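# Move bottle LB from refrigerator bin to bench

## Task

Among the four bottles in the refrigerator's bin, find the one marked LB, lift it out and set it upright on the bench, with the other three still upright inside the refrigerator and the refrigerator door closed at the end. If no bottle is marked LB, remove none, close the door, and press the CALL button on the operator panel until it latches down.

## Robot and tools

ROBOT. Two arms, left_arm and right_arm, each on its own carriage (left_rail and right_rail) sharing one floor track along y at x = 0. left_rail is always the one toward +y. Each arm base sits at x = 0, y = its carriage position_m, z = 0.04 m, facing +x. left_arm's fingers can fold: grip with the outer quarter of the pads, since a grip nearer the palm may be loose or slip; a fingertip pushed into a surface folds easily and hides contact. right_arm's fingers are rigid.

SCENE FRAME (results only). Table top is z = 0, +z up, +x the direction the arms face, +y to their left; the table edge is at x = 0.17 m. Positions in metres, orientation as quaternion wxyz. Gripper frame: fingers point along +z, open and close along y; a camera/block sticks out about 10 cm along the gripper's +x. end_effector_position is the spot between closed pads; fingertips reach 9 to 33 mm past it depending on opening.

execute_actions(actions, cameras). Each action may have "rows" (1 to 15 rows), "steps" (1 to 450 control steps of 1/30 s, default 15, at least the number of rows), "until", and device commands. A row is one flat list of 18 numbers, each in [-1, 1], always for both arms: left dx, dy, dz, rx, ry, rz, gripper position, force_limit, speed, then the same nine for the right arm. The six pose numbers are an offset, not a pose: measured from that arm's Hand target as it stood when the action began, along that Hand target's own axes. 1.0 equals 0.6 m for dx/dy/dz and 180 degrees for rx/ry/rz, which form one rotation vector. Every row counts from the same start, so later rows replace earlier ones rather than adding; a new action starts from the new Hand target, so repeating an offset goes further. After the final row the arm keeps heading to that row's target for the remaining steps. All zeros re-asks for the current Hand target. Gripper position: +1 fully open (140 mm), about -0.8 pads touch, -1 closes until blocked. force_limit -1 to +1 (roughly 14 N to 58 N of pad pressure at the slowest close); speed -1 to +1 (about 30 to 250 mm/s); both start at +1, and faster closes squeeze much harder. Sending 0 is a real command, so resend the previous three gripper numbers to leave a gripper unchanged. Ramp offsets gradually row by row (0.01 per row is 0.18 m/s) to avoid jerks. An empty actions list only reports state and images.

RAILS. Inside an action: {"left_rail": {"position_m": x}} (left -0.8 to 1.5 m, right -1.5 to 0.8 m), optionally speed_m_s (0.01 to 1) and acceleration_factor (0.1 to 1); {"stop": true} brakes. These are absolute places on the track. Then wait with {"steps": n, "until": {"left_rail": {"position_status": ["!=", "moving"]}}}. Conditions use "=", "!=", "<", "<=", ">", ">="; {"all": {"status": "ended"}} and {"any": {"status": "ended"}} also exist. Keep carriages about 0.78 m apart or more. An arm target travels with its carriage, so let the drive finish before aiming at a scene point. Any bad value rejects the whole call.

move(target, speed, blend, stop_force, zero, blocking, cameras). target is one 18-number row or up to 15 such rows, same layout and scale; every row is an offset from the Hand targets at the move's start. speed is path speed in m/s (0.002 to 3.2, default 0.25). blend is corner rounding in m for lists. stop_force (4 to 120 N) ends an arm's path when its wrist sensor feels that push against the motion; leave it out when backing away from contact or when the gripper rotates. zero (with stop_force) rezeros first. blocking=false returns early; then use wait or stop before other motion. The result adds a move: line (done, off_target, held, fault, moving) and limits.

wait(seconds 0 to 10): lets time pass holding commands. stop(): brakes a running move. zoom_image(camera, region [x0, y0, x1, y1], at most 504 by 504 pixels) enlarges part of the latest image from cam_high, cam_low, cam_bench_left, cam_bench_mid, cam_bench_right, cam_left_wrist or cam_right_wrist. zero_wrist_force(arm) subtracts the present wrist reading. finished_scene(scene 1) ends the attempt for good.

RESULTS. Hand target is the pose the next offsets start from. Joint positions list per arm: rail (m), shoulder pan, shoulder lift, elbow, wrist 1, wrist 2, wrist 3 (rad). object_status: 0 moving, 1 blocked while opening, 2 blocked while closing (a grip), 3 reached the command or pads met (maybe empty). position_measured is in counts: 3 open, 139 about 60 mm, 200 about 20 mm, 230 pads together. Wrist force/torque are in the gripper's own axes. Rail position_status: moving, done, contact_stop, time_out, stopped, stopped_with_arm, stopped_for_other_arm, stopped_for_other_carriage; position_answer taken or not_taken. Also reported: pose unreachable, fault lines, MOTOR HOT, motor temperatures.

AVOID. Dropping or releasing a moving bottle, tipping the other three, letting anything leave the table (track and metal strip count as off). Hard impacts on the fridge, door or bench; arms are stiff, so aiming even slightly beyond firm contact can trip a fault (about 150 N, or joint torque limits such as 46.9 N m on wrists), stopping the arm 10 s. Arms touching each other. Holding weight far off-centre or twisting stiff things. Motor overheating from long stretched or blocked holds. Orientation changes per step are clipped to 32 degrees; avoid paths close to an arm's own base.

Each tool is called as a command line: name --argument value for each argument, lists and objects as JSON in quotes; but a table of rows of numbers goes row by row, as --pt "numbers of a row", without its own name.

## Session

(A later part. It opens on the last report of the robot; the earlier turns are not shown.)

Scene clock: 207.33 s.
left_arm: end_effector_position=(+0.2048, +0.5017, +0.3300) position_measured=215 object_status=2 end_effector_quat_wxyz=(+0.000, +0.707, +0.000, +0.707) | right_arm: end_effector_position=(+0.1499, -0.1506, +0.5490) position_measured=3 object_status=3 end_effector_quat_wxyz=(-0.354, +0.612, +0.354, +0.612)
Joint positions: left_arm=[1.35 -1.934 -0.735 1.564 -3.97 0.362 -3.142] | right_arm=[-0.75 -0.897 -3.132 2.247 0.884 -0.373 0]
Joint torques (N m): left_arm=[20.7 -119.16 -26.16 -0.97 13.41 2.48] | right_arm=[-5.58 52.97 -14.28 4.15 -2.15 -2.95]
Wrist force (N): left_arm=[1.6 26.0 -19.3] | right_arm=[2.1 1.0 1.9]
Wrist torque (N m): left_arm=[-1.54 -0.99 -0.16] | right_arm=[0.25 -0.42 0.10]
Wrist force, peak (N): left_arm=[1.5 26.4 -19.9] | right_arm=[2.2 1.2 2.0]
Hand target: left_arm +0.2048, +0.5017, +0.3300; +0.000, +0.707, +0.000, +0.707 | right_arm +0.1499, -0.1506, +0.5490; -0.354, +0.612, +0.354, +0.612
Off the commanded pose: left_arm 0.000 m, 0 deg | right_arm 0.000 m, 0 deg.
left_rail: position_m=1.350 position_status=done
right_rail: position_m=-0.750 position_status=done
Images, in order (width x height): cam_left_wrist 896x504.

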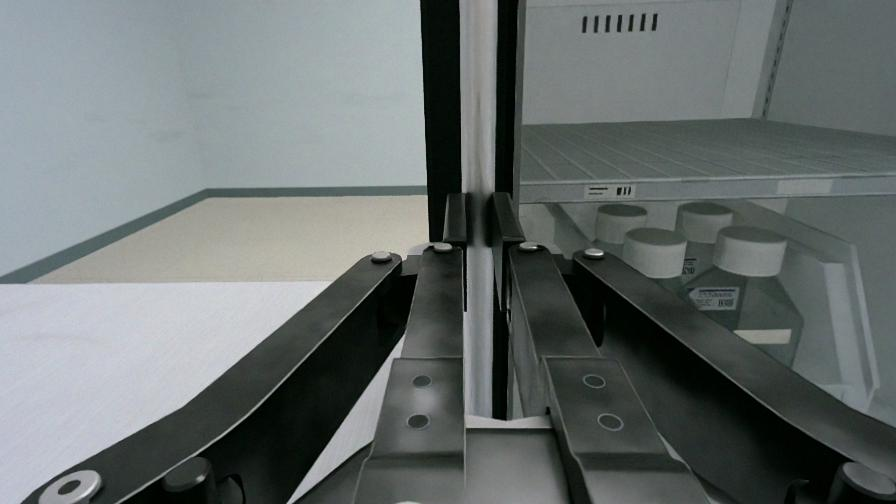

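move --pt "0 0.004 -0.02 0 0 0 -1 0.6 -1 0 0 0 0 0 0 1 1 1" --pt "0 0.0127 -0.0677 0.01 0 0 -1 0.6 -1 0 0 0 0 0 0 1 1 1" --speed 0.04 --blend '[0.005,0]' --cameras '["cam_left_wrist","cam_right_wrist"]'

Scene clock: 211.70 s.
left_arm: end_effector_position=(+0.1643, +0.4942, +0.3300) position_measured=233 object_status=3 end_effector_quat_wxyz=(-0.011, +0.707, +0.011, +0.707) | right_arm: end_effector_position=(+0.1499, -0.1506, +0.5490) position_measured=3 object_status=3 end_effector_quat_wxyz=(-0.354, +0.612, +0.354, +0.612)
Joint positions: left_arm=[1.35 -1.97 -0.706 1.501 -3.936 0.429 -3.142] | right_arm=[-0.75 -0.897 -3.132 2.247 0.884 -0.373 0]
Joint torques (N m): left_arm=[-19.51 -88.28 -39.19 3.64 1.41 1.38] | right_arm=[-4.67 52.18 -15.54 4.3 -2.29 -2.9]
Wrist force (N): left_arm=[0.9 -2.1 3.3] | right_arm=[1.8 1.2 1.6]
Wrist torque (N m): left_arm=[-0.35 -0.38 -0.18] | right_arm=[0.29 -0.36 0.10]
Wrist force, peak (N): left_arm=[0.8 25.2 -22.0] | right_arm=[2.2 1.3 2.0]
Hand target: left_arm +0.1642, +0.4942, +0.3300; -0.011, +0.707, +0.011, +0.707 | right_arm +0.1499, -0.1506, +0.5490; -0.354, +0.612, +0.354, +0.612
Off the commanded pose: left_arm 0.000 m, 0 deg | right_arm 0.000 m, 0 deg.
left_rail: position_m=1.350 position_status=done
right_rail: position_m=-0.750 position_status=done
move: done
Images, in order (width x height): cam_left_wrist 896x504, cam_right_wrist 896x504.

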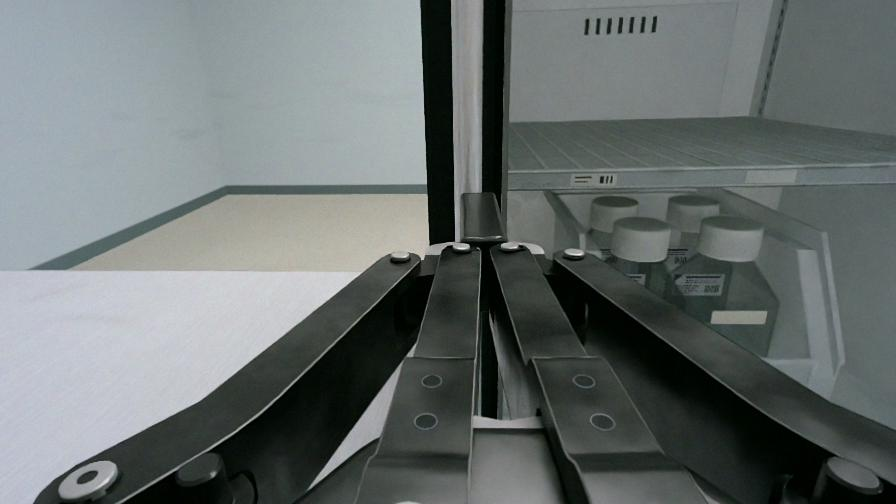

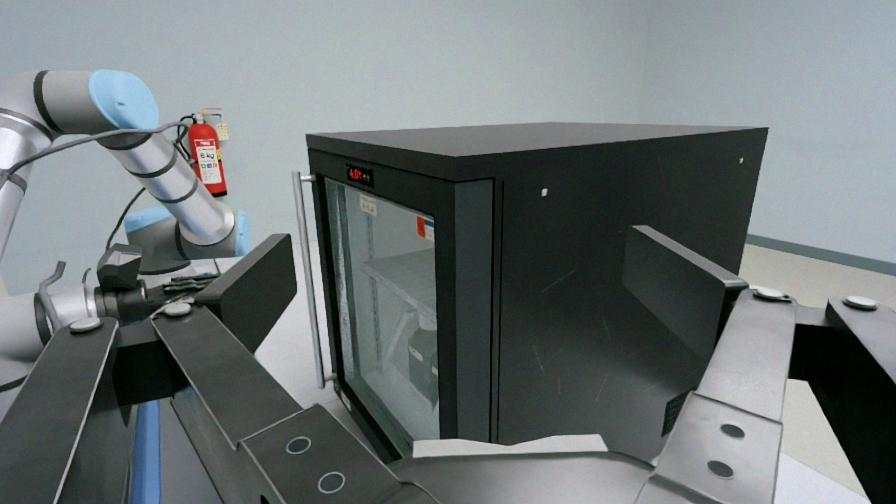

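move --pt "0 -0.1133 -0.1035 -0.17 0 0 -0.43 0.6 0 0 0 0 0 0 0 1 1 1" --pt "0 -0.307 0.106 -0.51 0 0 -0.43 0.6 0 0 0 0 0 0 0 1 1 1" --speed 0.25 --blend '[0.02,0]' --cameras '["cam_left_wrist","cam_right_wrist"]'

Scene clock: 231.00 s.
left_arm: end_effector_position=(+0.2222, +0.6802, +0.3300) position_measured=183 object_status=3 end_effector_quat_wxyz=(+0.500, +0.500, -0.500, +0.500) | right_arm: end_effector_position=(+0.1499, -0.1506, +0.5490) position_measured=3 object_status=3 end_effector_quat_wxyz=(-0.354, +0.612, +0.354, +0.612)
Joint positions: left_arm=[1.35 -1.43 -1.127 2.532 -4.547 -1.713 -3.141] | right_arm=[-0.75 -0.897 -3.132 2.247 0.884 -0.373 0]
Joint torques (N m): left_arm=[14.68 -36.07 -20.11 -0.4 -1.24 -0.65] | right_arm=[-6.38 52.28 -15.85 3.94 -2.41 -2.6]
Wrist force (N): left_arm=[1.1 -1.8 3.2] | right_arm=[1.6 1.2 2.0]
Wrist torque (N m): left_arm=[-0.26 -0.44 -0.24] | right_arm=[0.30 -0.33 0.10]
Wrist force, peak (N): left_arm=[1.3 -2.4 3.5] | right_arm=[2.4 1.1 2.1]
Hand target: left_arm +0.2222, +0.6802, +0.3300; +0.500, +0.500, -0.500, +0.500 | right_arm +0.1499, -0.1506, +0.5490; -0.354, +0.612, +0.354, +0.612
Off the commanded pose: left_arm 0.000 m, 0 deg | right_arm 0.000 m, 0 deg.
left_rail: position_m=1.350 position_status=done
right_rail: position_m=-0.750 position_status=done
move: done
Images, in order (width x height): cam_left_wrist 896x504, cam_right_wrist 896x504.

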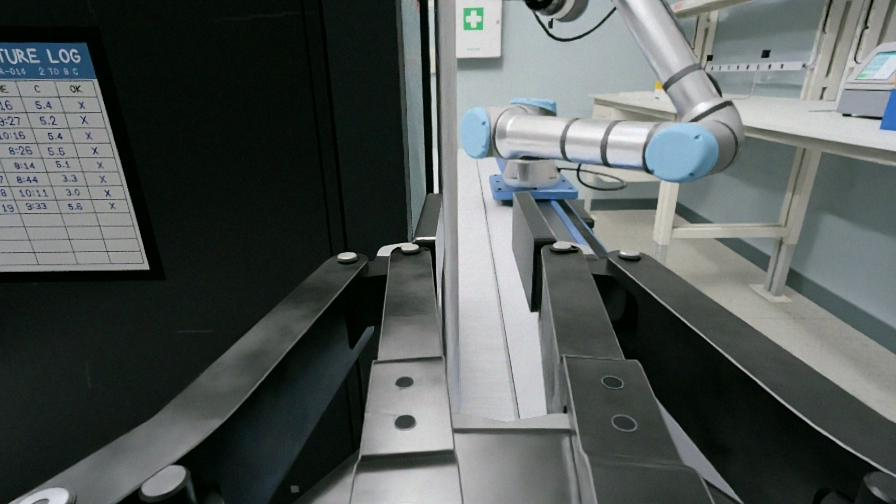

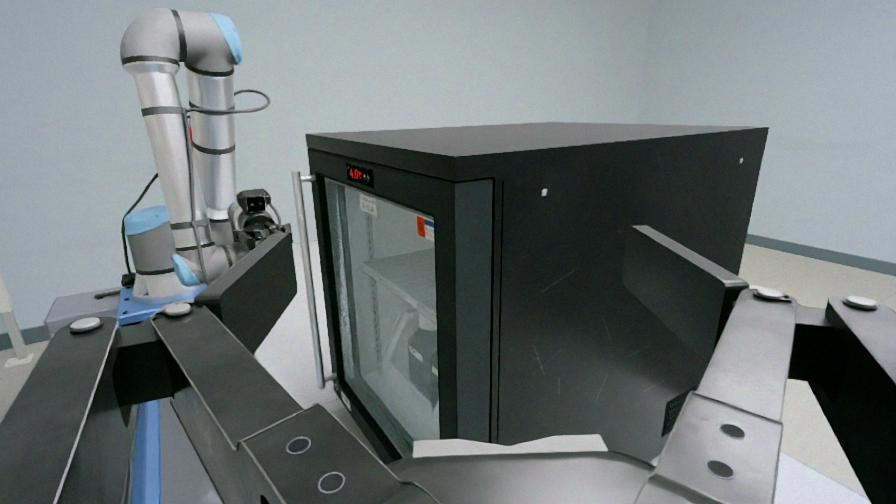

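zoom_image --camera "cam_left_wrist" --region '[380, 0, 480, 260]'

Scaled by 1.938 from the camera's 896x504 image, which has a finer 1280x720 frame.

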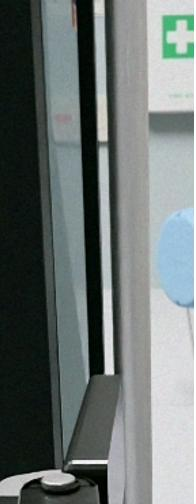

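move --target '[0,-0.0267,0.2,0,0,0,-0.43,0.6,0,0,0,0,0,0,0,1,1,1]' --speed 0.2 --cameras '["cam_left_wrist","cam_right_wrist"]'

zoom_image --camera "cam_left_wrist" --region '[350, 60, 600, 320]'

Scene clock: 244.33 s.
left_arm: end_effector_position=(+0.2380, +0.5602, +0.3300) position_measured=183 object_status=3 end_effector_quat_wxyz=(+0.500, +0.500, -0.500, +0.500) | right_arm: end_effector_position=(+0.1499, -0.1506, +0.5490) position_measured=3 object_status=3 end_effector_quat_wxyz=(-0.354, +0.612, +0.354, +0.612)
Joint positions: left_arm=[1.35 -1.432 -1.056 2.314 -4.399 -1.711 -3.141] | right_arm=[-0.75 -0.897 -3.132 2.247 0.884 -0.373 0]
Joint torques (N m): left_arm=[19.57 -53.56 -25.9 0.08 -2.61 -0.48] | right_arm=[-4.99 51.47 -14.62 3.93 -2.05 -2.9]
Wrist force (N): left_arm=[1.1 -2.1 3.3] | right_arm=[2.0 1.1 1.8]
Wrist torque (N m): left_arm=[-0.33 -0.44 -0.23] | right_arm=[0.27 -0.40 0.10]
Wrist force, peak (N): left_arm=[1.0 -2.3 5.6] | right_arm=[2.1 1.1 2.4]
Hand target: left_arm +0.2381, +0.5601, +0.3300; +0.500, +0.500, -0.500, +0.500 | right_arm +0.1499, -0.1506, +0.5490; -0.354, +0.612, +0.354, +0.612
Off the commanded pose: left_arm 0.000 m, 0 deg | right_arm 0.000 m, 0 deg.
left_rail: position_m=1.350 position_status=done
right_rail: position_m=-0.750 position_status=done
move: done
Images, in order (width x height): cam_left_wrist 896x504, cam_right_wrist 896x504.

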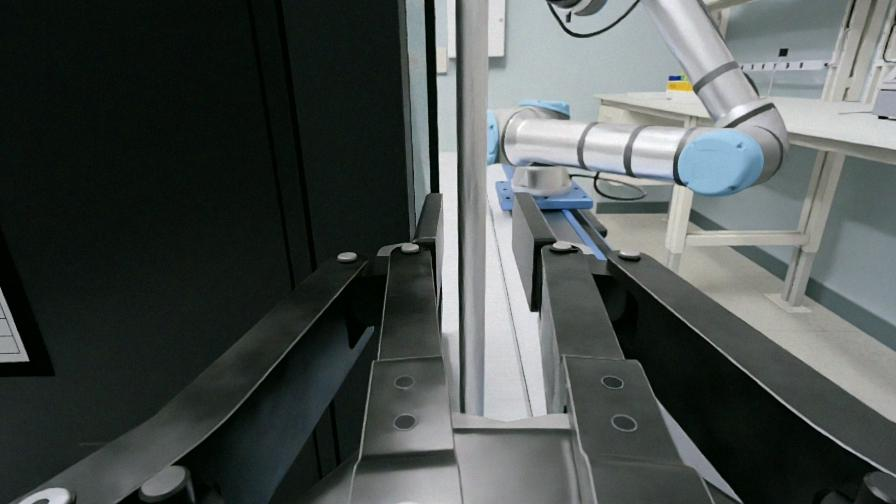

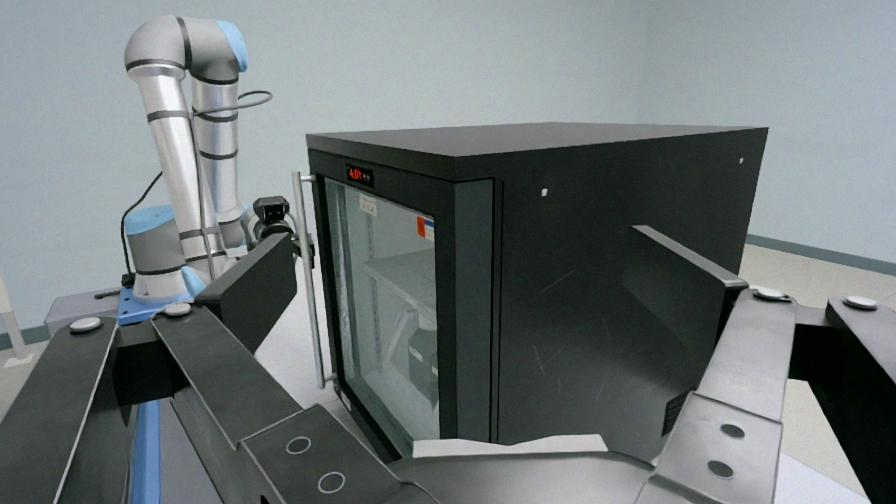

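Scaled by 1.938 from the camera's 896x504 image, which has a finer 1280x720 frame.

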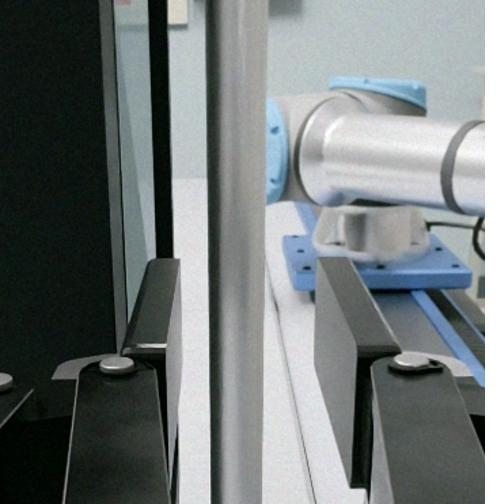

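move --target '[0,0.0033,0.08,0,0,0,-0.43,0.6,0,0,0,0,0,0,0,1,1,1]' --speed 0.05 --stop_force 10 --cameras '["cam_left_wrist"]'

execute_actions --actions '[{"rows":[[0,0,0,0,0,0,-1,-0.5,-1,0,0,0,0,0,0,1,1,1]],"steps":60}]' --cameras '["cam_left_wrist"]'

Scene clock: 250.43 s.
left_arm: end_effector_position=(+0.2360, +0.5122, +0.3300) position_measured=183 object_status=3 end_effector_quat_wxyz=(+0.500, +0.500, -0.500, +0.500) | right_arm: end_effector_position=(+0.1499, -0.1506, +0.5490) position_measured=3 object_status=3 end_effector_quat_wxyz=(-0.354, +0.612, +0.354, +0.612)
Joint positions: left_arm=[1.35 -1.449 -1.024 2.23 -4.348 -1.694 -3.141] | right_arm=[-0.75 -0.897 -3.132 2.247 0.884 -0.373 0]
Joint torques (N m): left_arm=[-17.39 -53.39 -28.4 -0.4 2.28 1.76] | right_arm=[-5.53 53.7 -15.13 3.82 -2.26 -2.93]
Wrist force (N): left_arm=[1.0 -2.0 3.4] | right_arm=[2.0 1.1 1.8]
Wrist torque (N m): left_arm=[-0.32 -0.39 -0.25] | right_arm=[0.26 -0.41 0.10]
Wrist force, peak (N): left_arm=[1.0 -1.6 4.3] | right_arm=[2.0 1.3 2.2]
Hand target: left_arm +0.2360, +0.5122, +0.3300; +0.500, +0.500, -0.500, +0.500 | right_arm +0.1499, -0.1506, +0.5490; -0.354, +0.612, +0.354, +0.612
Off the commanded pose: left_arm 0.000 m, 0 deg | right_arm 0.000 m, 0 deg.
left_rail: position_m=1.350 position_status=done
right_rail: position_m=-0.750 position_status=done
move: done
Images, in order (width x height): cam_left_wrist 896x504.

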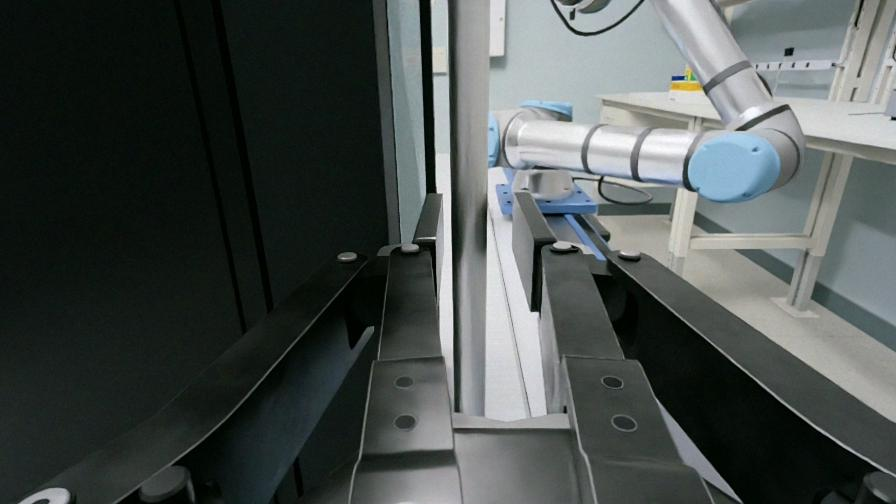

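Scene clock: 252.63 s.
left_arm: end_effector_position=(+0.2360, +0.5122, +0.3300) position_measured=209 object_status=2 end_effector_quat_wxyz=(+0.500, +0.500, -0.500, +0.500) | right_arm: end_effector_position=(+0.1499, -0.1506, +0.5490) position_measured=3 object_status=3 end_effector_quat_wxyz=(-0.354, +0.612, +0.354, +0.612)
Joint positions: left_arm=[1.35 -1.449 -1.024 2.23 -4.348 -1.694 -3.141] | right_arm=[-0.75 -0.897 -3.132 2.247 0.884 -0.373 0]
Joint torques (N m): left_arm=[-18.42 -65 -12.07 -4.56 -6.89 0.91] | right_arm=[-2.25 52.56 -14.9 4.06 -2.24 -2.63]
Wrist force (N): left_arm=[2.0 -13.9 7.3] | right_arm=[1.8 1.1 2.0]
Wrist torque (N m): left_arm=[-0.08 -0.41 -0.22] | right_arm=[0.26 -0.36 0.10]
Wrist force, peak (N): left_arm=[0.5 -15.1 11.2] | right_arm=[2.1 1.1 2.1]
Hand target: left_arm +0.2360, +0.5122, +0.3300; +0.500, +0.500, -0.500, +0.500 | right_arm +0.1499, -0.1506, +0.5490; -0.354, +0.612, +0.354, +0.612
Off the commanded pose: left_arm 0.000 m, 0 deg | right_arm 0.000 m, 0 deg.
left_rail: position_m=1.350 position_status=done
right_rail: position_m=-0.750 position_status=done
Images, in order (width x height): cam_left_wrist 896x504.

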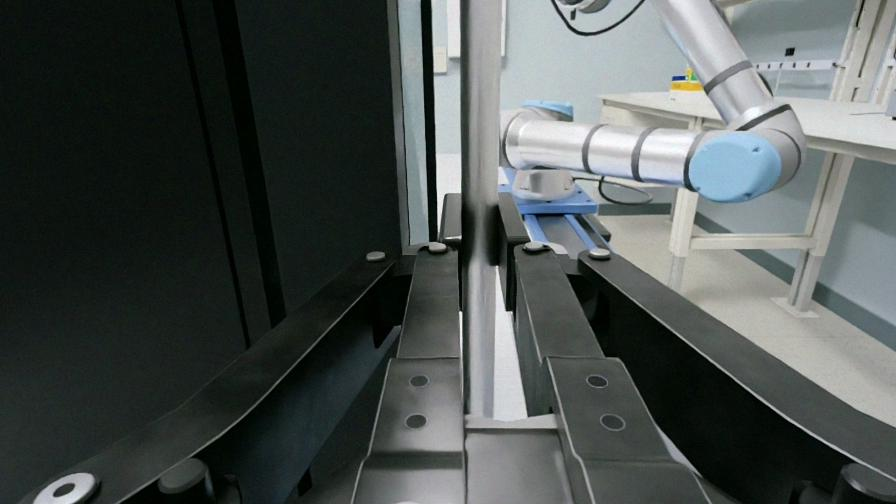

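move --pt "0 0.068 0.0073 0.014 0 0 -1 -0.5 -1 0 0 0 0 0 0 1 1 1" --pt "0 0.162 0.0275 0.033 0 0 -1 -0.5 -1 0 0 0 0 0 0 1 1 1" --pt "0 0.265 0.064 0.0556 0 0 -1 -0.5 -1 0 0 0 0 0 0 1 1 1" --speed 0.06 --blend '[0.01,0.01,0]' --cameras '["cam_left_wrist","cam_right_wrist"]'

Scene clock: 261.03 s.
left_arm: end_effector_position=(+0.0771, +0.4740, +0.3300) position_measured=209 object_status=2 end_effector_quat_wxyz=(+0.455, +0.541, -0.455, +0.541) | right_arm: end_effector_position=(+0.1499, -0.1506, +0.5490) position_measured=3 object_status=3 end_effector_quat_wxyz=(-0.354, +0.612, +0.354, +0.612)
Joint positions: left_arm=[1.35 -1.865 -1.032 2.25 -4.36 -1.103 -3.141] | right_arm=[-0.75 -0.897 -3.132 2.247 0.884 -0.373 0]
Joint torques (N m): left_arm=[-24.08 -56.3 -23.04 -1.74 -0.29 -2.02] | right_arm=[-5.29 54.91 -15.86 3.77 -2.05 -3.17]
Wrist force (N): left_arm=[1.1 -10.0 23.0] | right_arm=[1.9 1.1 1.9]
Wrist torque (N m): left_arm=[-0.07 -0.40 -0.31] | right_arm=[0.27 -0.40 0.10]
Wrist force, peak (N): left_arm=[2.3 -6.9 27.9] | right_arm=[2.3 1.4 2.0]
Hand target: left_arm +0.0770, +0.4740, +0.3300; +0.455, +0.541, -0.455, +0.541 | right_arm +0.1499, -0.1506, +0.5490; -0.354, +0.612, +0.354, +0.612
Off the commanded pose: left_arm 0.000 m, 0 deg | right_arm 0.000 m, 0 deg.
left_rail: position_m=1.350 position_status=done
right_rail: position_m=-0.750 position_status=done
move: done
Images, in order (width x height): cam_left_wrist 896x504, cam_right_wrist 896x504.

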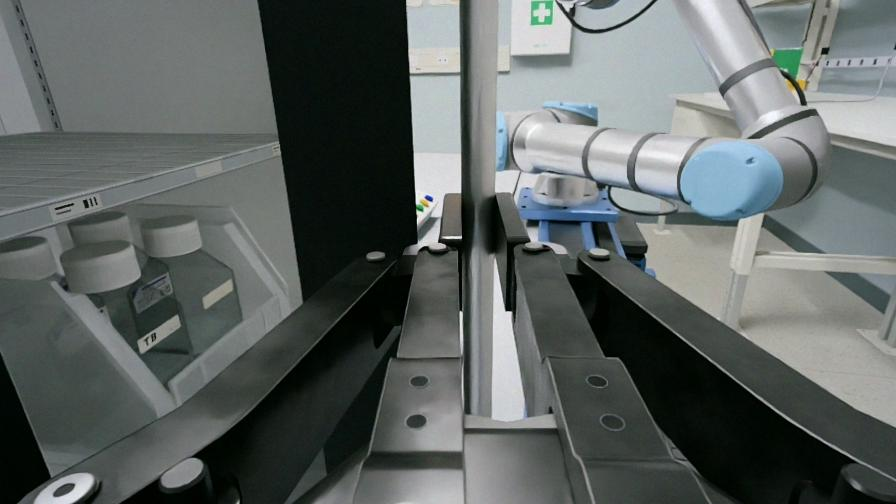

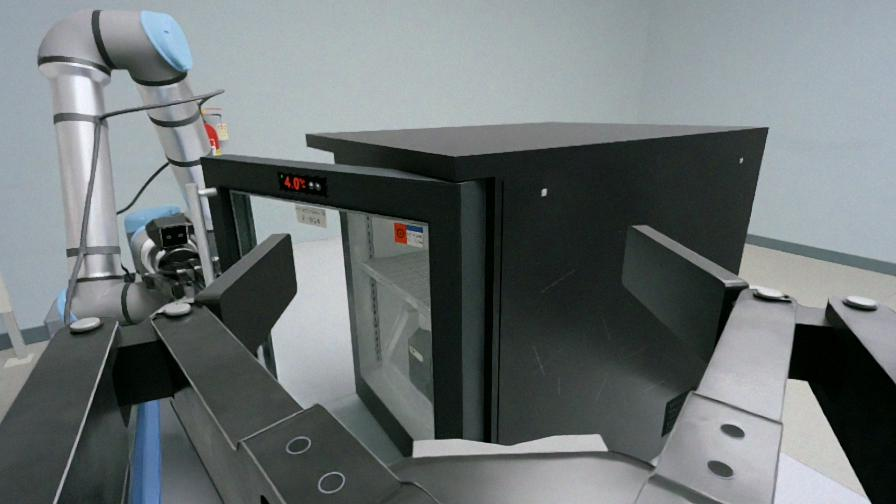

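move --pt "0 0.163 0.0615 0.0667 0 0 -1 -0.5 -1 0 0 0 0 0 0 1 1 1" --pt "0 0.306 0.1495 0.1333 0 0 -1 -0.5 -1 0 0 0 0 0 0 1 1 1" --pt "0 0.419 0.2545 0.1944 0 0 -1 -0.5 -1 0 0 0 0 0 0 1 1 1" --speed 0.08 --blend '[0.02,0.02,0]' --cameras '["cam_left_wrist","cam_right_wrist"]'

Scene clock: 280.03 s.
left_arm: end_effector_position=(-0.1442, +0.2802, +0.3299) position_measured=231 object_status=3 end_effector_quat_wxyz=(+0.271, +0.653, -0.271, +0.653) | right_arm: end_effector_position=(+0.1499, -0.1506, +0.5490) position_measured=3 object_status=3 end_effector_quat_wxyz=(-0.354, +0.612, +0.354, +0.612)
Joint positions: left_arm=[1.35 -2.197 -0.67 1.424 -3.896 -0.16 -3.141] | right_arm=[-0.75 -0.897 -3.132 2.247 0.884 -0.373 0]
Joint torques (N m): left_arm=[-19.36 -94.67 -43.93 2.56 2.47 -3.16] | right_arm=[-2.15 53.95 -15.15 3.78 -1.92 -2.6]
Wrist force (N): left_arm=[1.7 -2.8 3.0] | right_arm=[1.9 1.1 1.9]
Wrist torque (N m): left_arm=[-0.49 -0.55 0.09] | right_arm=[0.27 -0.39 0.10]
Wrist force, peak (N): left_arm=[1.1 -12.8 24.3] | right_arm=[2.1 1.0 2.4]
Hand target: left_arm -0.1443, +0.2802, +0.3299; +0.271, +0.653, -0.271, +0.653 | right_arm +0.1499, -0.1506, +0.5490; -0.354, +0.612, +0.354, +0.612
Off the commanded pose: left_arm 0.000 m, 0 deg | right_arm 0.000 m, 0 deg.
left_rail: position_m=1.350 position_status=done
right_rail: position_m=-0.750 position_status=done
move: done
Images, in order (width x height): cam_left_wrist 896x504, cam_right_wrist 896x504.

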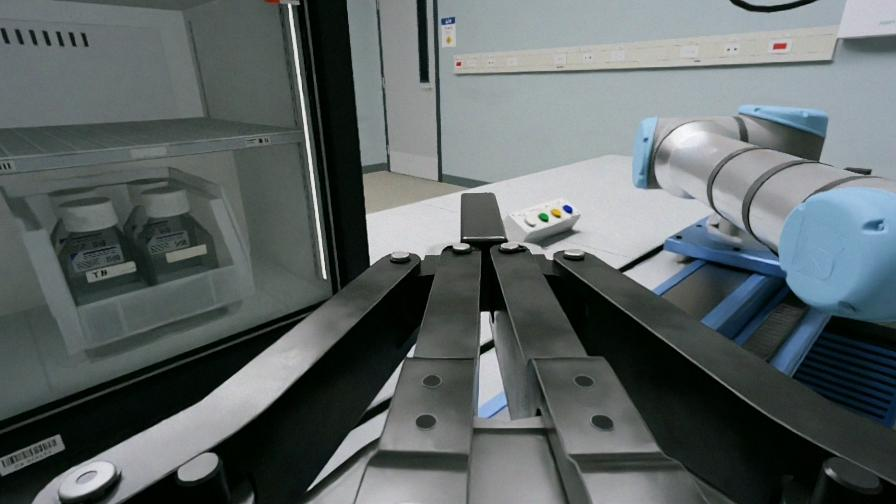

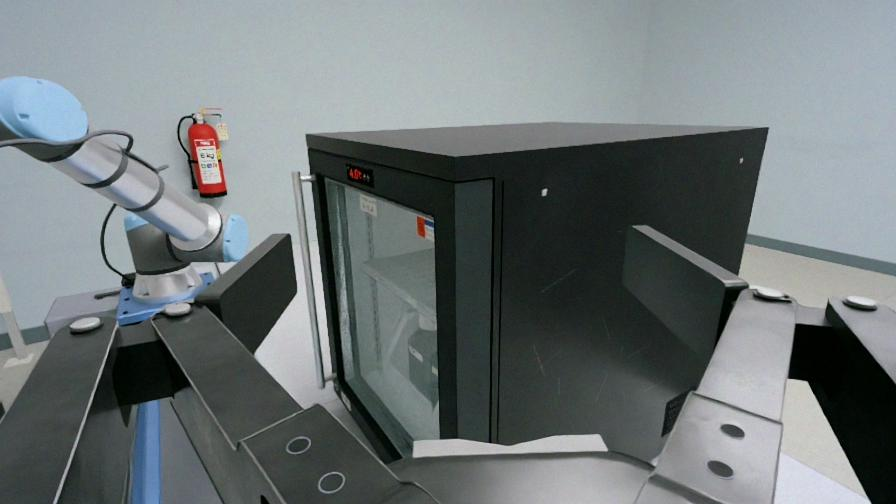

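move --target '[0.2,-0.8415,-0.384,0.083,0,0,-0.4,0,0,0,0,0,0,0,0,1,1,1]' --speed 0.3 --cameras '[]'

execute_actions --actions '[{"left_rail":{"position_m":1.15},"right_rail":{"position_m":-0.55},"steps":200,"until":{"left_rail":{"position_status":["!=","moving"]},"right_rail":{"position_status":["!=","moving"]}}}]' --cameras '[]'

move --target '[0,0,0,0,0,0,-0.4,0,0,-0.365,-0.2957,0.566,-0.083,0,0,-0.464,0.5,0]' --speed 0.25 --cameras '["cam_left_wrist","cam_right_wrist"]'

Scene clock: 333.17 s.
left_arm: end_effector_position=(+0.0504, +0.7998, +0.4500) position_measured=179 object_status=3 end_effector_quat_wxyz=(+0.184, +0.683, -0.184, +0.683) | right_arm: end_effector_position=(+0.1499, -0.1506, +0.5490) position_measured=3 object_status=3 end_effector_quat_wxyz=(-0.354, +0.612, +0.354, +0.612)
Joint positions: left_arm=[1.35 -2.539 -1.368 2.401 -4.174 0.442 -3.142] | right_arm=[-0.75 -0.897 -3.132 2.247 0.884 -0.373 0]
Joint torques (N m): left_arm=[-18.96 -63 -19.07 4.29 2.51 -2.93] | right_arm=[-1.89 52 -14.87 3.72 -2.29 -2.83]
Wrist force (N): left_arm=[1.5 -2.7 2.5] | right_arm=[1.8 0.9 2.1]
Wrist torque (N m): left_arm=[-0.50 -0.52 0.09] | right_arm=[0.21 -0.37 0.10]
Wrist force, peak (N): left_arm=[1.9 -4.7 2.7] | right_arm=[2.2 1.2 2.2]
Hand target: left_arm +0.0504, +0.7999, +0.4500; +0.184, +0.683, -0.184, +0.683 | right_arm +0.1499, -0.1506, +0.5490; -0.354, +0.612, +0.354, +0.612
Off the commanded pose: left_arm 0.000 m, 0 deg | right_arm 0.000 m, 0 deg.
left_rail: position_m=1.350 position_status=done
right_rail: position_m=-0.750 position_status=done
move: done
No camera images: "cameras" was empty.

Scene clock: 334.73 s.
left_arm: end_effector_position=(+0.0504, +0.5999, +0.4500) position_measured=179 object_status=3 end_effector_quat_wxyz=(+0.184, +0.683, -0.184, +0.683) | right_arm: end_effector_position=(+0.1499, +0.0494, +0.5490) position_measured=3 object_status=3 end_effector_quat_wxyz=(-0.354, +0.612, +0.354, +0.612)
Joint positions: left_arm=[1.15 -2.539 -1.369 2.401 -4.174 0.443 -3.142] | right_arm=[-0.55 -0.897 -3.132 2.247 0.884 -0.373 0]
Joint torques (N m): left_arm=[-16.56 -54.3 -20.06 2.91 1.37 -2.72] | right_arm=[-2.93 56.73 -30.78 3.89 -1.75 -2.43]
Wrist force (N): left_arm=[1.5 -2.9 2.7] | right_arm=[1.9 1.0 1.8]
Wrist torque (N m): left_arm=[-0.55 -0.49 0.10] | right_arm=[0.25 -0.39 0.10]
Wrist force, peak (N): left_arm=[2.0 -3.8 2.5] | right_arm=[1.9 0.6 3.0]
Hand target: left_arm +0.0504, +0.5999, +0.4500; +0.184, +0.683, -0.184, +0.683 | right_arm +0.1499, +0.0494, +0.5490; -0.354, +0.612, +0.354, +0.612
Tool commands: left_gripper/position=-0.4 left_gripper/force_limit=+0.0 left_gripper/speed=+0.0 right_gripper/position=+1.0 right_gripper/force_limit=+1.0 right_gripper/speed=+1.0
Off the commanded pose: left_arm 0.000 m, 0 deg | right_arm 0.000 m, 0 deg.
left_rail: position_m=1.150 position_status=done
right_rail: position_m=-0.550 position_status=done
No camera images: "cameras" was empty.

Scene clock: 335.93 s.
left_arm: end_effector_position=(+0.0504, +0.5999, +0.4500) position_measured=179 object_status=3 end_effector_quat_wxyz=(+0.184, +0.683, -0.184, +0.683) | right_arm: end_effector_position=(+0.1521, +0.1260, +0.5009) position_measured=188 object_status=3 end_effector_quat_wxyz=(-0.334, +0.625, +0.339, +0.619)
Joint positions: left_arm=[1.15 -2.539 -1.369 2.401 -4.174 0.443 -3.142] | right_arm=[-0.55 -1.024 -3.325 2.203 1.098 -0.444 0.019]
Joint torques (N m): left_arm=[-16.16 -56.75 -21.81 1.48 1.25 -3.45] | right_arm=[10.93 91.68 -6.97 -1.39 2.84 3]
Wrist force (N): left_arm=[1.7 -2.7 2.9] | right_arm=[1.7 0.9 2.1]
Wrist torque (N m): left_arm=[-0.49 -0.55 0.09] | right_arm=[0.23 -0.41 -0.04]
Wrist force, peak (N): left_arm=[1.5 -3.2 2.9] | right_arm=[-4.7 -3.8 11.7]
Hand target: left_arm +0.0504, +0.5999, +0.4500; +0.184, +0.683, -0.184, +0.683 | right_arm +0.1521, +0.1259, +0.5009; -0.334, +0.625, +0.339, +0.619 (not the last commanded pose)
Off the commanded pose: left_arm 0.000 m, 0 deg | right_arm 0.351 m, 12 deg.
left_rail: position_m=1.150 position_status=done
right_rail: position_m=-0.550 position_status=done
move: held (right_arm; a check stopped the path); limits=held
pose unreachable (right arm): on one or more control steps of this call, first in action 0 (counted from 0), this arm could not follow its commanded pose, so it was not sent that pose on those steps. It may still have moved: this result reports where it is.
cause: moving toward the commanded pose would bring a part of the arm (just beyond joint 3 (shoulder lift)) too close to the robot's own body.
Images, in order (width x height): cam_left_wrist 896x504, cam_right_wrist 896x504.

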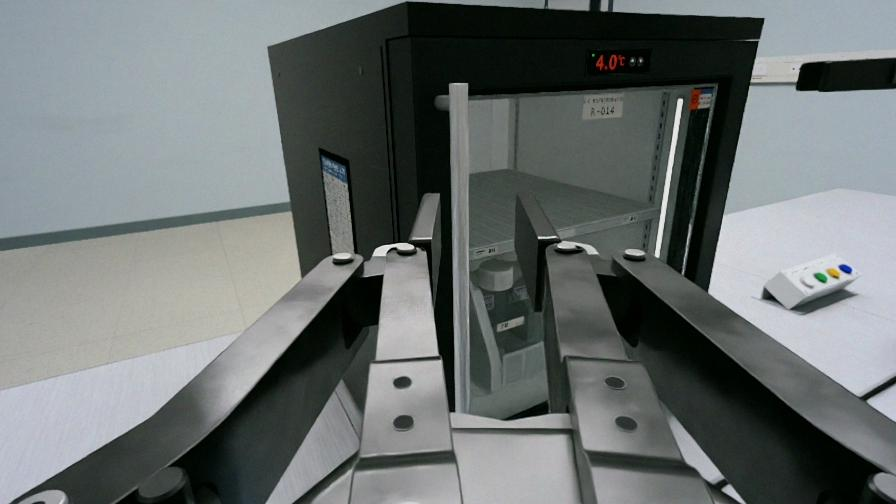

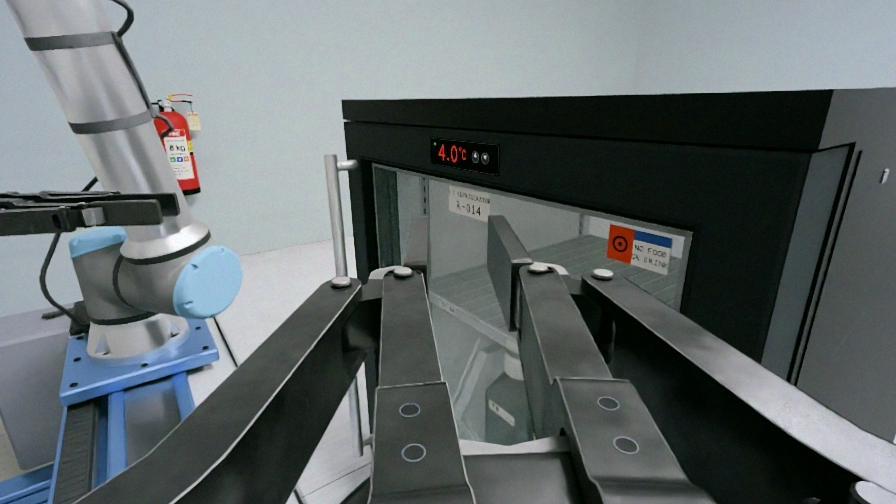

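execute_actions --actions '[{"right_rail":{"position_m":-0.75},"steps":200,"until":{"right_rail":{"position_status":["!=","moving"]}}}]' --cameras '[]'

move --target '[0,0,0,0,0,0,-0.4,0,0,0.08,0.0665,-0.108,0.018,0,0,-0.464,0.5,0]' --speed 0.25 --cameras '[]'

move --target '[0,0,0,0,0,0,-0.4,0,0,0.05,0.7315,-0.58,0.504,-0.291,-0.504,-0.464,0.5,0]' --speed 0.3 --cameras '["cam_bench_mid"]'

Scene clock: 359.80 s.
left_arm: end_effector_position=(+0.0504, +0.5999, +0.4500) position_measured=179 object_status=3 end_effector_quat_wxyz=(+0.184, +0.683, -0.184, +0.683) | right_arm: end_effector_position=(+0.1521, -0.0741, +0.5009) position_measured=188 object_status=3 end_effector_quat_wxyz=(-0.334, +0.625, +0.339, +0.619)
Joint positions: left_arm=[1.15 -2.539 -1.369 2.401 -4.174 0.443 -3.142] | right_arm=[-0.75 -1.024 -3.325 2.203 1.098 -0.444 0.019]
Joint torques (N m): left_arm=[0.1 -33.77 -30.6 0.74 -1.43 -2.94] | right_arm=[8.57 87.57 -11.15 0.74 1.5 2.45]
Wrist force (N): left_arm=[1.6 -2.9 2.6] | right_arm=[1.9 0.9 2.4]
Wrist torque (N m): left_arm=[-0.54 -0.54 0.09] | right_arm=[0.22 -0.47 -0.07]
Wrist force, peak (N): left_arm=[1.4 -3.4 3.1] | right_arm=[2.0 0.4 3.3]
Hand target: left_arm +0.0504, +0.5999, +0.4500; +0.184, +0.683, -0.184, +0.683 | right_arm +0.1521, -0.0741, +0.5009; -0.334, +0.625, +0.339, +0.619 (not the last commanded pose)
Tool commands: left_gripper/position=-0.4 left_gripper/force_limit=+0.0 left_gripper/speed=+0.0 right_gripper/position=-0.464 right_gripper/force_limit=+0.5 right_gripper/speed=+0.0
Off the commanded pose: left_arm 0.000 m, 0 deg | right_arm 0.351 m, 12 deg.
left_rail: position_m=1.150 position_status=done
right_rail: position_m=-0.750 position_status=done
No camera images: "cameras" was empty.

Scene clock: 360.97 s.
left_arm: end_effector_position=(+0.0504, +0.5999, +0.4500) position_measured=179 object_status=3 end_effector_quat_wxyz=(+0.184, +0.683, -0.184, +0.683) | right_arm: end_effector_position=(+0.1503, -0.1497, +0.5496) position_measured=188 object_status=3 end_effector_quat_wxyz=(-0.352, +0.615, +0.356, +0.609)
Joint positions: left_arm=[1.15 -2.539 -1.369 2.401 -4.174 0.443 -3.142] | right_arm=[-0.75 -0.901 -3.131 2.237 0.867 -0.378 0.024]
Joint torques (N m): left_arm=[-0.96 -32.58 -30.51 0.77 -2.15 -2.72] | right_arm=[7.12 80.77 -34.13 -2.82 3.08 2.78]
Wrist force (N): left_arm=[1.3 -2.5 3.1] | right_arm=[1.8 0.9 2.2]
Wrist torque (N m): left_arm=[-0.46 -0.47 0.09] | right_arm=[0.21 -0.42 -0.11]
Wrist force, peak (N): left_arm=[1.8 -2.9 3.0] | right_arm=[0.5 -0.2 4.0]
Hand target: left_arm +0.0504, +0.5999, +0.4500; +0.184, +0.683, -0.184, +0.683 | right_arm +0.1503, -0.1497, +0.5496; -0.352, +0.615, +0.356, +0.609
Off the commanded pose: left_arm 0.000 m, 0 deg | right_arm 0.000 m, 0 deg.
left_rail: position_m=1.150 position_status=done
right_rail: position_m=-0.750 position_status=done
move: done
No camera images: "cameras" was empty.

Scene clock: 363.47 s.
left_arm: end_effector_position=(+0.0504, +0.5999, +0.4500) position_measured=179 object_status=3 end_effector_quat_wxyz=(+0.184, +0.683, -0.184, +0.683) | right_arm: end_effector_position=(+0.2266, -0.3455, +0.5640) position_measured=188 object_status=3 end_effector_quat_wxyz=(-0.223, +0.477, +0.710, +0.468)
Joint positions: left_arm=[1.15 -2.539 -1.369 2.401 -4.174 0.443 -3.142] | right_arm=[-0.75 -1.645 -2.805 2.018 0.304 -1.507 -0.501]
Joint torques (N m): left_arm=[-0.37 -30.44 -30.94 1.05 -1.37 -3.07] | right_arm=[6.11 73.08 -18.93 -1.66 3.08 2.28]
Wrist force (N): left_arm=[1.9 -2.6 3.1] | right_arm=[1.1 1.3 0.9]
Wrist torque (N m): left_arm=[-0.47 -0.58 0.09] | right_arm=[0.31 -0.19 0.04]
Wrist force, peak (N): left_arm=[1.6 -2.9 3.4] | right_arm=[4.6 6.3 0.5]
Hand target: left_arm +0.0504, +0.5999, +0.4500; +0.184, +0.683, -0.184, +0.683 | right_arm +0.2266, -0.3455, +0.5640; -0.223, +0.477, +0.710, +0.468 (not the last commanded pose)
Off the commanded pose: left_arm 0.000 m, 0 deg | right_arm 0.350 m, 90 deg.
left_rail: position_m=1.150 position_status=done
right_rail: position_m=-0.750 position_status=done
led back after a hold (right arm): the arm was led back toward your command in small steps, so it may still be short of it.
move: held (right_arm; a check stopped the path); limits=held
pose unreachable (right arm): on one or more control steps of this call, first in action 0 (counted from 0), this arm could not follow its commanded pose, so it was not sent that pose on those steps. It may still have moved: this result reports where it is.
cause: moving toward the commanded pose would bring two parts of the arm too close to each other (its gripper and another part of the arm, with joints 5 (wrist 1) to 7 (wrist 3) between them, 33 mm apart when it was first held).
Images, in order (width x height): cam_bench_mid 896x504.

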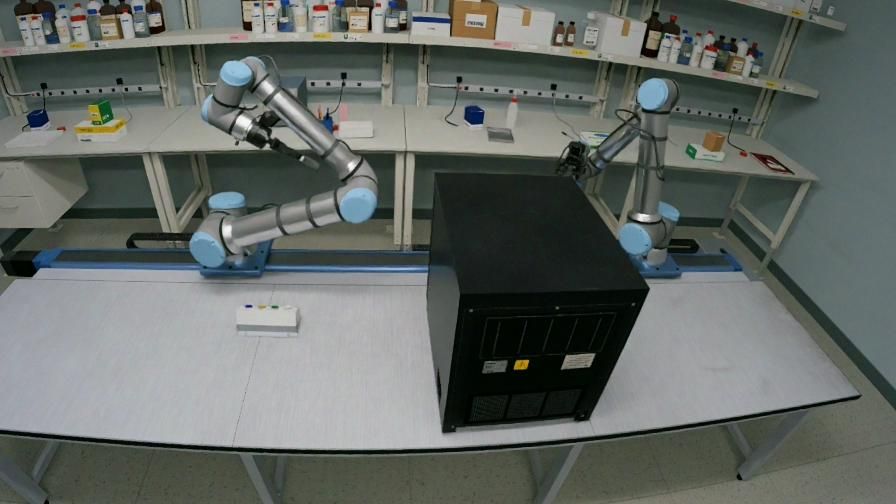

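move --target '[0,0,0,0,0,0,-0.4,0,0,-0.248,0.287,-0.33,-0.4736,0.0046,0.2473,-0.464,0.5,0]' --speed 0.25 --cameras '["cam_bench_mid"]'

Scene clock: 379.27 s.
left_arm: end_effector_position=(+0.0504, +0.5999, +0.4500) position_measured=179 object_status=3 end_effector_quat_wxyz=(+0.184, +0.683, -0.184, +0.683) | right_arm: end_effector_position=(+0.4224, -0.5712, +0.6199) position_measured=188 object_status=3 end_effector_quat_wxyz=(-0.250, +0.657, +0.252, +0.665)
Joint positions: left_arm=[1.15 -2.539 -1.369 2.401 -4.174 0.443 -3.142] | right_arm=[-0.75 -1.848 -2.618 2.244 0.387 -1.003 -0.013]
Joint torques (N m): left_arm=[16.68 -31.34 -30.92 0.62 -1.25 -2.91] | right_arm=[11.99 57.23 -49.18 -0.11 3.01 2.02]
Wrist force (N): left_arm=[1.2 -2.8 2.9] | right_arm=[1.6 0.8 2.0]
Wrist torque (N m): left_arm=[-0.52 -0.44 0.09] | right_arm=[0.22 -0.39 -0.13]
Wrist force, peak (N): left_arm=[1.7 -3.3 3.1] | right_arm=[2.1 1.2 2.0]
Hand target: left_arm +0.0504, +0.5999, +0.4500; +0.184, +0.683, -0.184, +0.683 | right_arm +0.4198, -0.5705, +0.6199; -0.059, +0.704, +0.060, +0.706
Off the commanded pose: left_arm 0.000 m, 0 deg | right_arm 0.003 m, 42 deg; orientation clipped.
left_rail: position_m=1.150 position_status=done
right_rail: position_m=-0.750 position_status=done
move: off_target (right_arm); limits=paced
Images, in order (width x height): cam_bench_mid 896x504.

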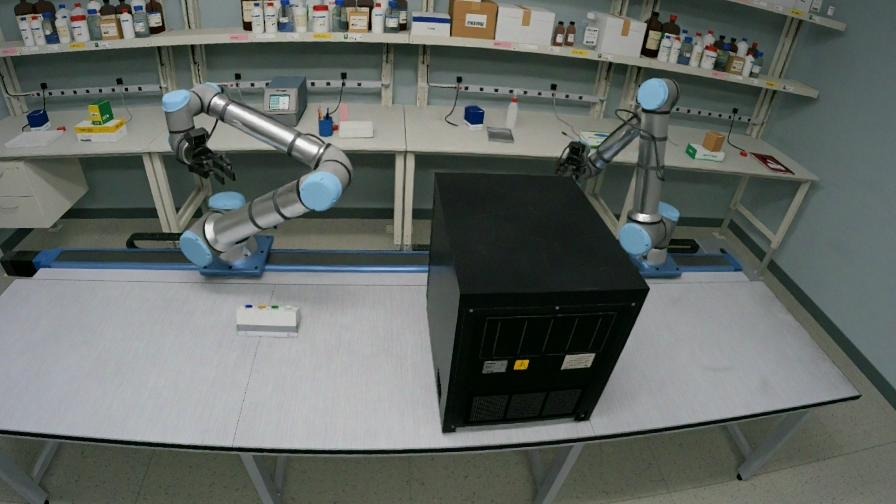

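move --target '[0,0,0,0,0,0,-0.4,0,0,0.05,0.973,-0.249,0.11,0,0,-0.464,0.5,0]' --speed 0.25 --cameras '["cam_bench_mid"]'

Scene clock: 386.77 s.
left_arm: end_effector_position=(+0.0504, +0.5999, +0.4500) position_measured=179 object_status=3 end_effector_quat_wxyz=(+0.184, +0.683, -0.184, +0.683) | right_arm: end_effector_position=(+0.3700, -1.1709, +0.6502) position_measured=188 object_status=3 end_effector_quat_wxyz=(-0.179, +0.683, +0.180, +0.685)
Joint positions: left_arm=[1.15 -2.539 -1.369 2.401 -4.174 0.443 -3.142] | right_arm=[-0.75 -1.745 -1.572 1.685 -0.109 -0.688 -0.005]
Joint torques (N m): left_arm=[19.27 -29.42 -31.04 0.69 -1.36 -3] | right_arm=[10.93 -26.26 -49.5 5.06 2.8 1.75]
Wrist force (N): left_arm=[1.5 -2.8 2.7] | right_arm=[1.5 1.0 2.2]
Wrist torque (N m): left_arm=[-0.53 -0.51 0.09] | right_arm=[0.22 -0.36 -0.08]
Wrist force, peak (N): left_arm=[2.0 -3.0 3.1] | right_arm=[1.3 -0.5 3.6]
Hand target: left_arm +0.0504, +0.5999, +0.4500; +0.184, +0.683, -0.184, +0.683 | right_arm +0.3700, -1.1710, +0.6502; -0.179, +0.683, +0.180, +0.685
Off the commanded pose: left_arm 0.000 m, 0 deg | right_arm 0.000 m, 0 deg.
left_rail: position_m=1.150 position_status=done
right_rail: position_m=-0.750 position_status=done
shoulder posture changed (right arm): the wrist came as close to joint 2's axis as it can, and the arm is now in the other of its two shoulder postures.
move: done
Images, in order (width x height): cam_bench_mid 896x504.

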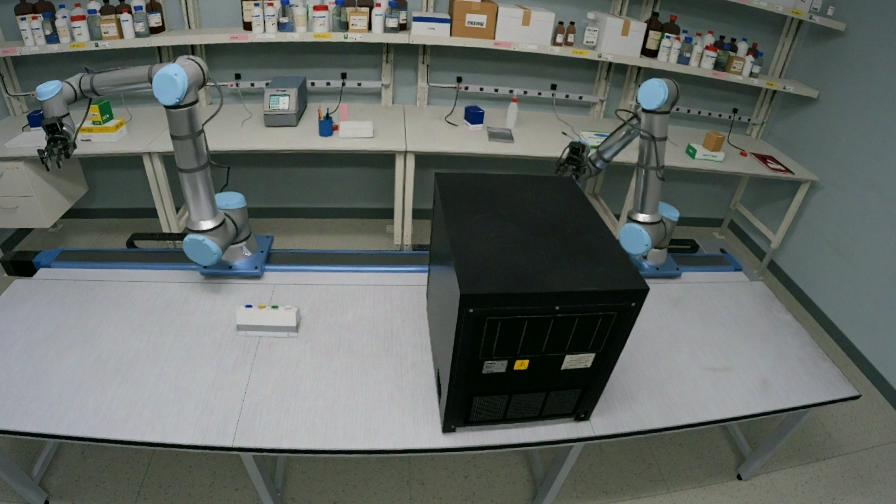

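move --target '[0,0,0,0,0,0,-0.4,0,0,0,-0.379,0.75,0,0,0,-0.464,0.5,0]' --speed 0.35 --cameras '[]'

move --target '[0,0,0,0,0,0,-0.4,0,0,0,-0.8165,0.079,0,0,0,-0.464,0.5,0]' --speed 0.35 --cameras '[]'

move --target '[0,0,0,0,0,0,-0.4,0,0,-0.333,-0.65,-0.3025,0.086,0,0,-0.464,0.5,0]' --speed 0.3 --cameras '["cam_bench_mid","cam_right_wrist"]'

Scene clock: 399.07 s.
left_arm: end_effector_position=(+0.0504, +0.5999, +0.4500) position_measured=179 object_status=3 end_effector_quat_wxyz=(+0.184, +0.683, -0.184, +0.683) | right_arm: end_effector_position=(+0.6502, -0.7519, +0.6507) position_measured=188 object_status=3 end_effector_quat_wxyz=(-0.179, +0.683, +0.180, +0.685)
Joint positions: left_arm=[1.15 -2.539 -1.369 2.401 -4.174 0.443 -3.142] | right_arm=[-0.75 -0.907 -1.941 1.979 -0.052 0.151 0.011]
Joint torques (N m): left_arm=[16.9 -31.16 -30.66 0.97 -1.55 -3.08] | right_arm=[10.84 -21.76 -32.97 -3.32 2.79 2.03]
Wrist force (N): left_arm=[1.6 -3.0 2.8] | right_arm=[2.1 1.3 2.4]
Wrist torque (N m): left_arm=[-0.56 -0.53 0.10] | right_arm=[0.30 -0.48 -0.09]
Wrist force, peak (N): left_arm=[1.7 -3.1 3.1] | right_arm=[1.5 -0.6 4.2]
Hand target: left_arm +0.0504, +0.5999, +0.4500; +0.184, +0.683, -0.184, +0.683 | right_arm +0.6502, -0.7518, +0.6507; -0.179, +0.683, +0.180, +0.685
Off the commanded pose: left_arm 0.000 m, 0 deg | right_arm 0.000 m, 0 deg.
left_rail: position_m=1.150 position_status=done
right_rail: position_m=-0.750 position_status=done
move: done
No camera images: "cameras" was empty.

Scene clock: 401.53 s.
left_arm: end_effector_position=(+0.0504, +0.5999, +0.4500) position_measured=179 object_status=3 end_effector_quat_wxyz=(+0.184, +0.683, -0.184, +0.683) | right_arm: end_effector_position=(+0.4508, -0.3019, +0.6497) position_measured=188 object_status=3 end_effector_quat_wxyz=(-0.179, +0.683, +0.180, +0.685)
Joint positions: left_arm=[1.15 -2.539 -1.369 2.401 -4.174 0.443 -3.142] | right_arm=[-0.75 0.494 -2.088 2.061 0.025 1.551 -0.002]
Joint torques (N m): left_arm=[17.6 -29.73 -30.97 0.66 -1.3 -2.66] | right_arm=[13.78 12.21 -55.73 -6.28 2.77 2.67]
Wrist force (N): left_arm=[1.3 -2.7 3.0] | right_arm=[1.9 1.4 2.7]
Wrist torque (N m): left_arm=[-0.50 -0.47 0.09] | right_arm=[0.35 -0.42 0.08]
Wrist force, peak (N): left_arm=[1.5 -3.1 3.0] | right_arm=[2.0 4.0 2.0]
Hand target: left_arm +0.0504, +0.5999, +0.4500; +0.184, +0.683, -0.184, +0.683 | right_arm +0.4508, -0.3019, +0.6497; -0.179, +0.683, +0.180, +0.685
Off the commanded pose: left_arm 0.000 m, 0 deg | right_arm 0.000 m, 0 deg.
left_rail: position_m=1.150 position_status=done
right_rail: position_m=-0.750 position_status=done
move: done
No camera images: "cameras" was empty.

Scene clock: 403.80 s.
left_arm: end_effector_position=(+0.0504, +0.5999, +0.4500) position_measured=179 object_status=3 end_effector_quat_wxyz=(+0.184, +0.683, -0.184, +0.683) | right_arm: end_effector_position=(+0.1018, -0.0516, +0.4488) position_measured=188 object_status=3 end_effector_quat_wxyz=(-0.269, +0.653, +0.271, +0.654)
Joint positions: left_arm=[1.15 -2.539 -1.369 2.401 -4.174 0.443 -3.142] | right_arm=[-0.75 1.494 -1.672 2.149 -0.478 2.281 -0.004]
Joint torques (N m): left_arm=[18.64 -31.51 -30.57 0.57 -1.29 -3.26] | right_arm=[11.44 -17.46 -51.22 -5.75 3.06 -2.81]
Wrist force (N): left_arm=[1.5 -3.0 2.9] | right_arm=[1.8 1.0 2.5]
Wrist torque (N m): left_arm=[-0.56 -0.51 0.09] | right_arm=[0.26 -0.44 0.10]
Wrist force, peak (N): left_arm=[1.7 -3.2 2.9] | right_arm=[3.1 2.8 3.5]
Hand target: left_arm +0.0504, +0.5999, +0.4500; +0.184, +0.683, -0.184, +0.683 | right_arm +0.1017, -0.0515, +0.4487; -0.269, +0.653, +0.271, +0.654
Off the commanded pose: left_arm 0.000 m, 0 deg | right_arm 0.000 m, 0 deg.
left_rail: position_m=1.150 position_status=done
right_rail: position_m=-0.750 position_status=done
move: done
Images, in order (width x height): cam_bench_mid 896x504, cam_right_wrist 896x504.

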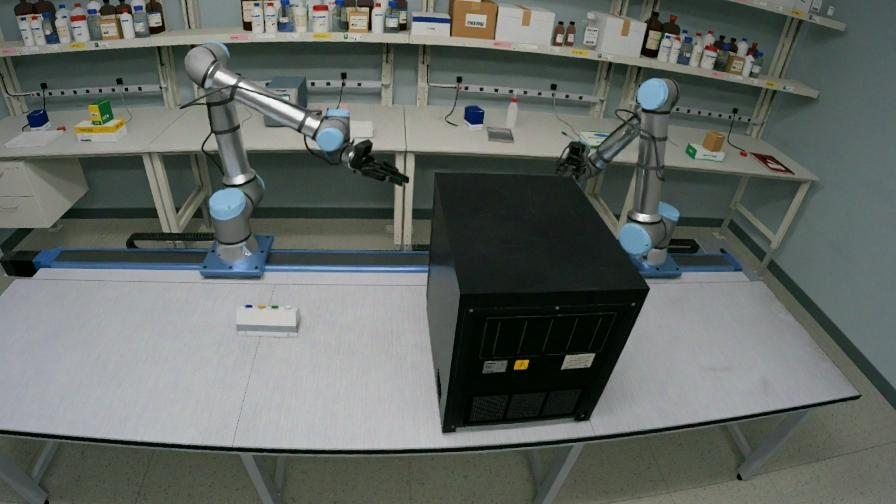

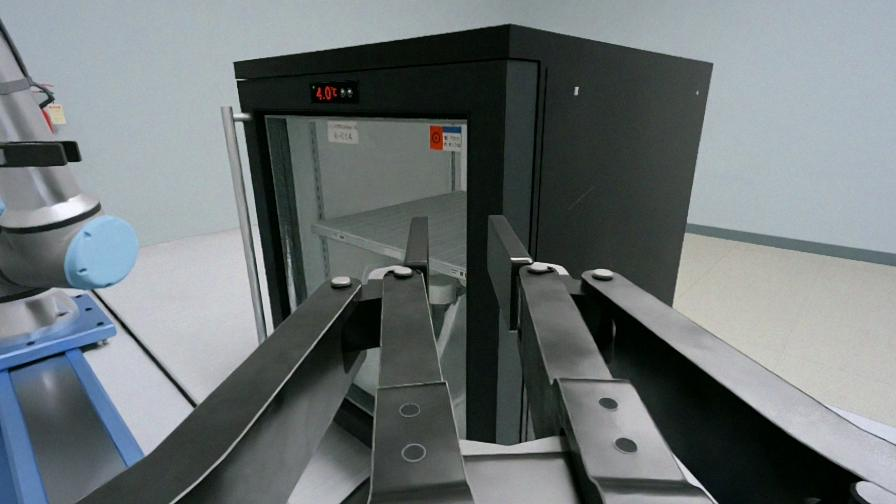

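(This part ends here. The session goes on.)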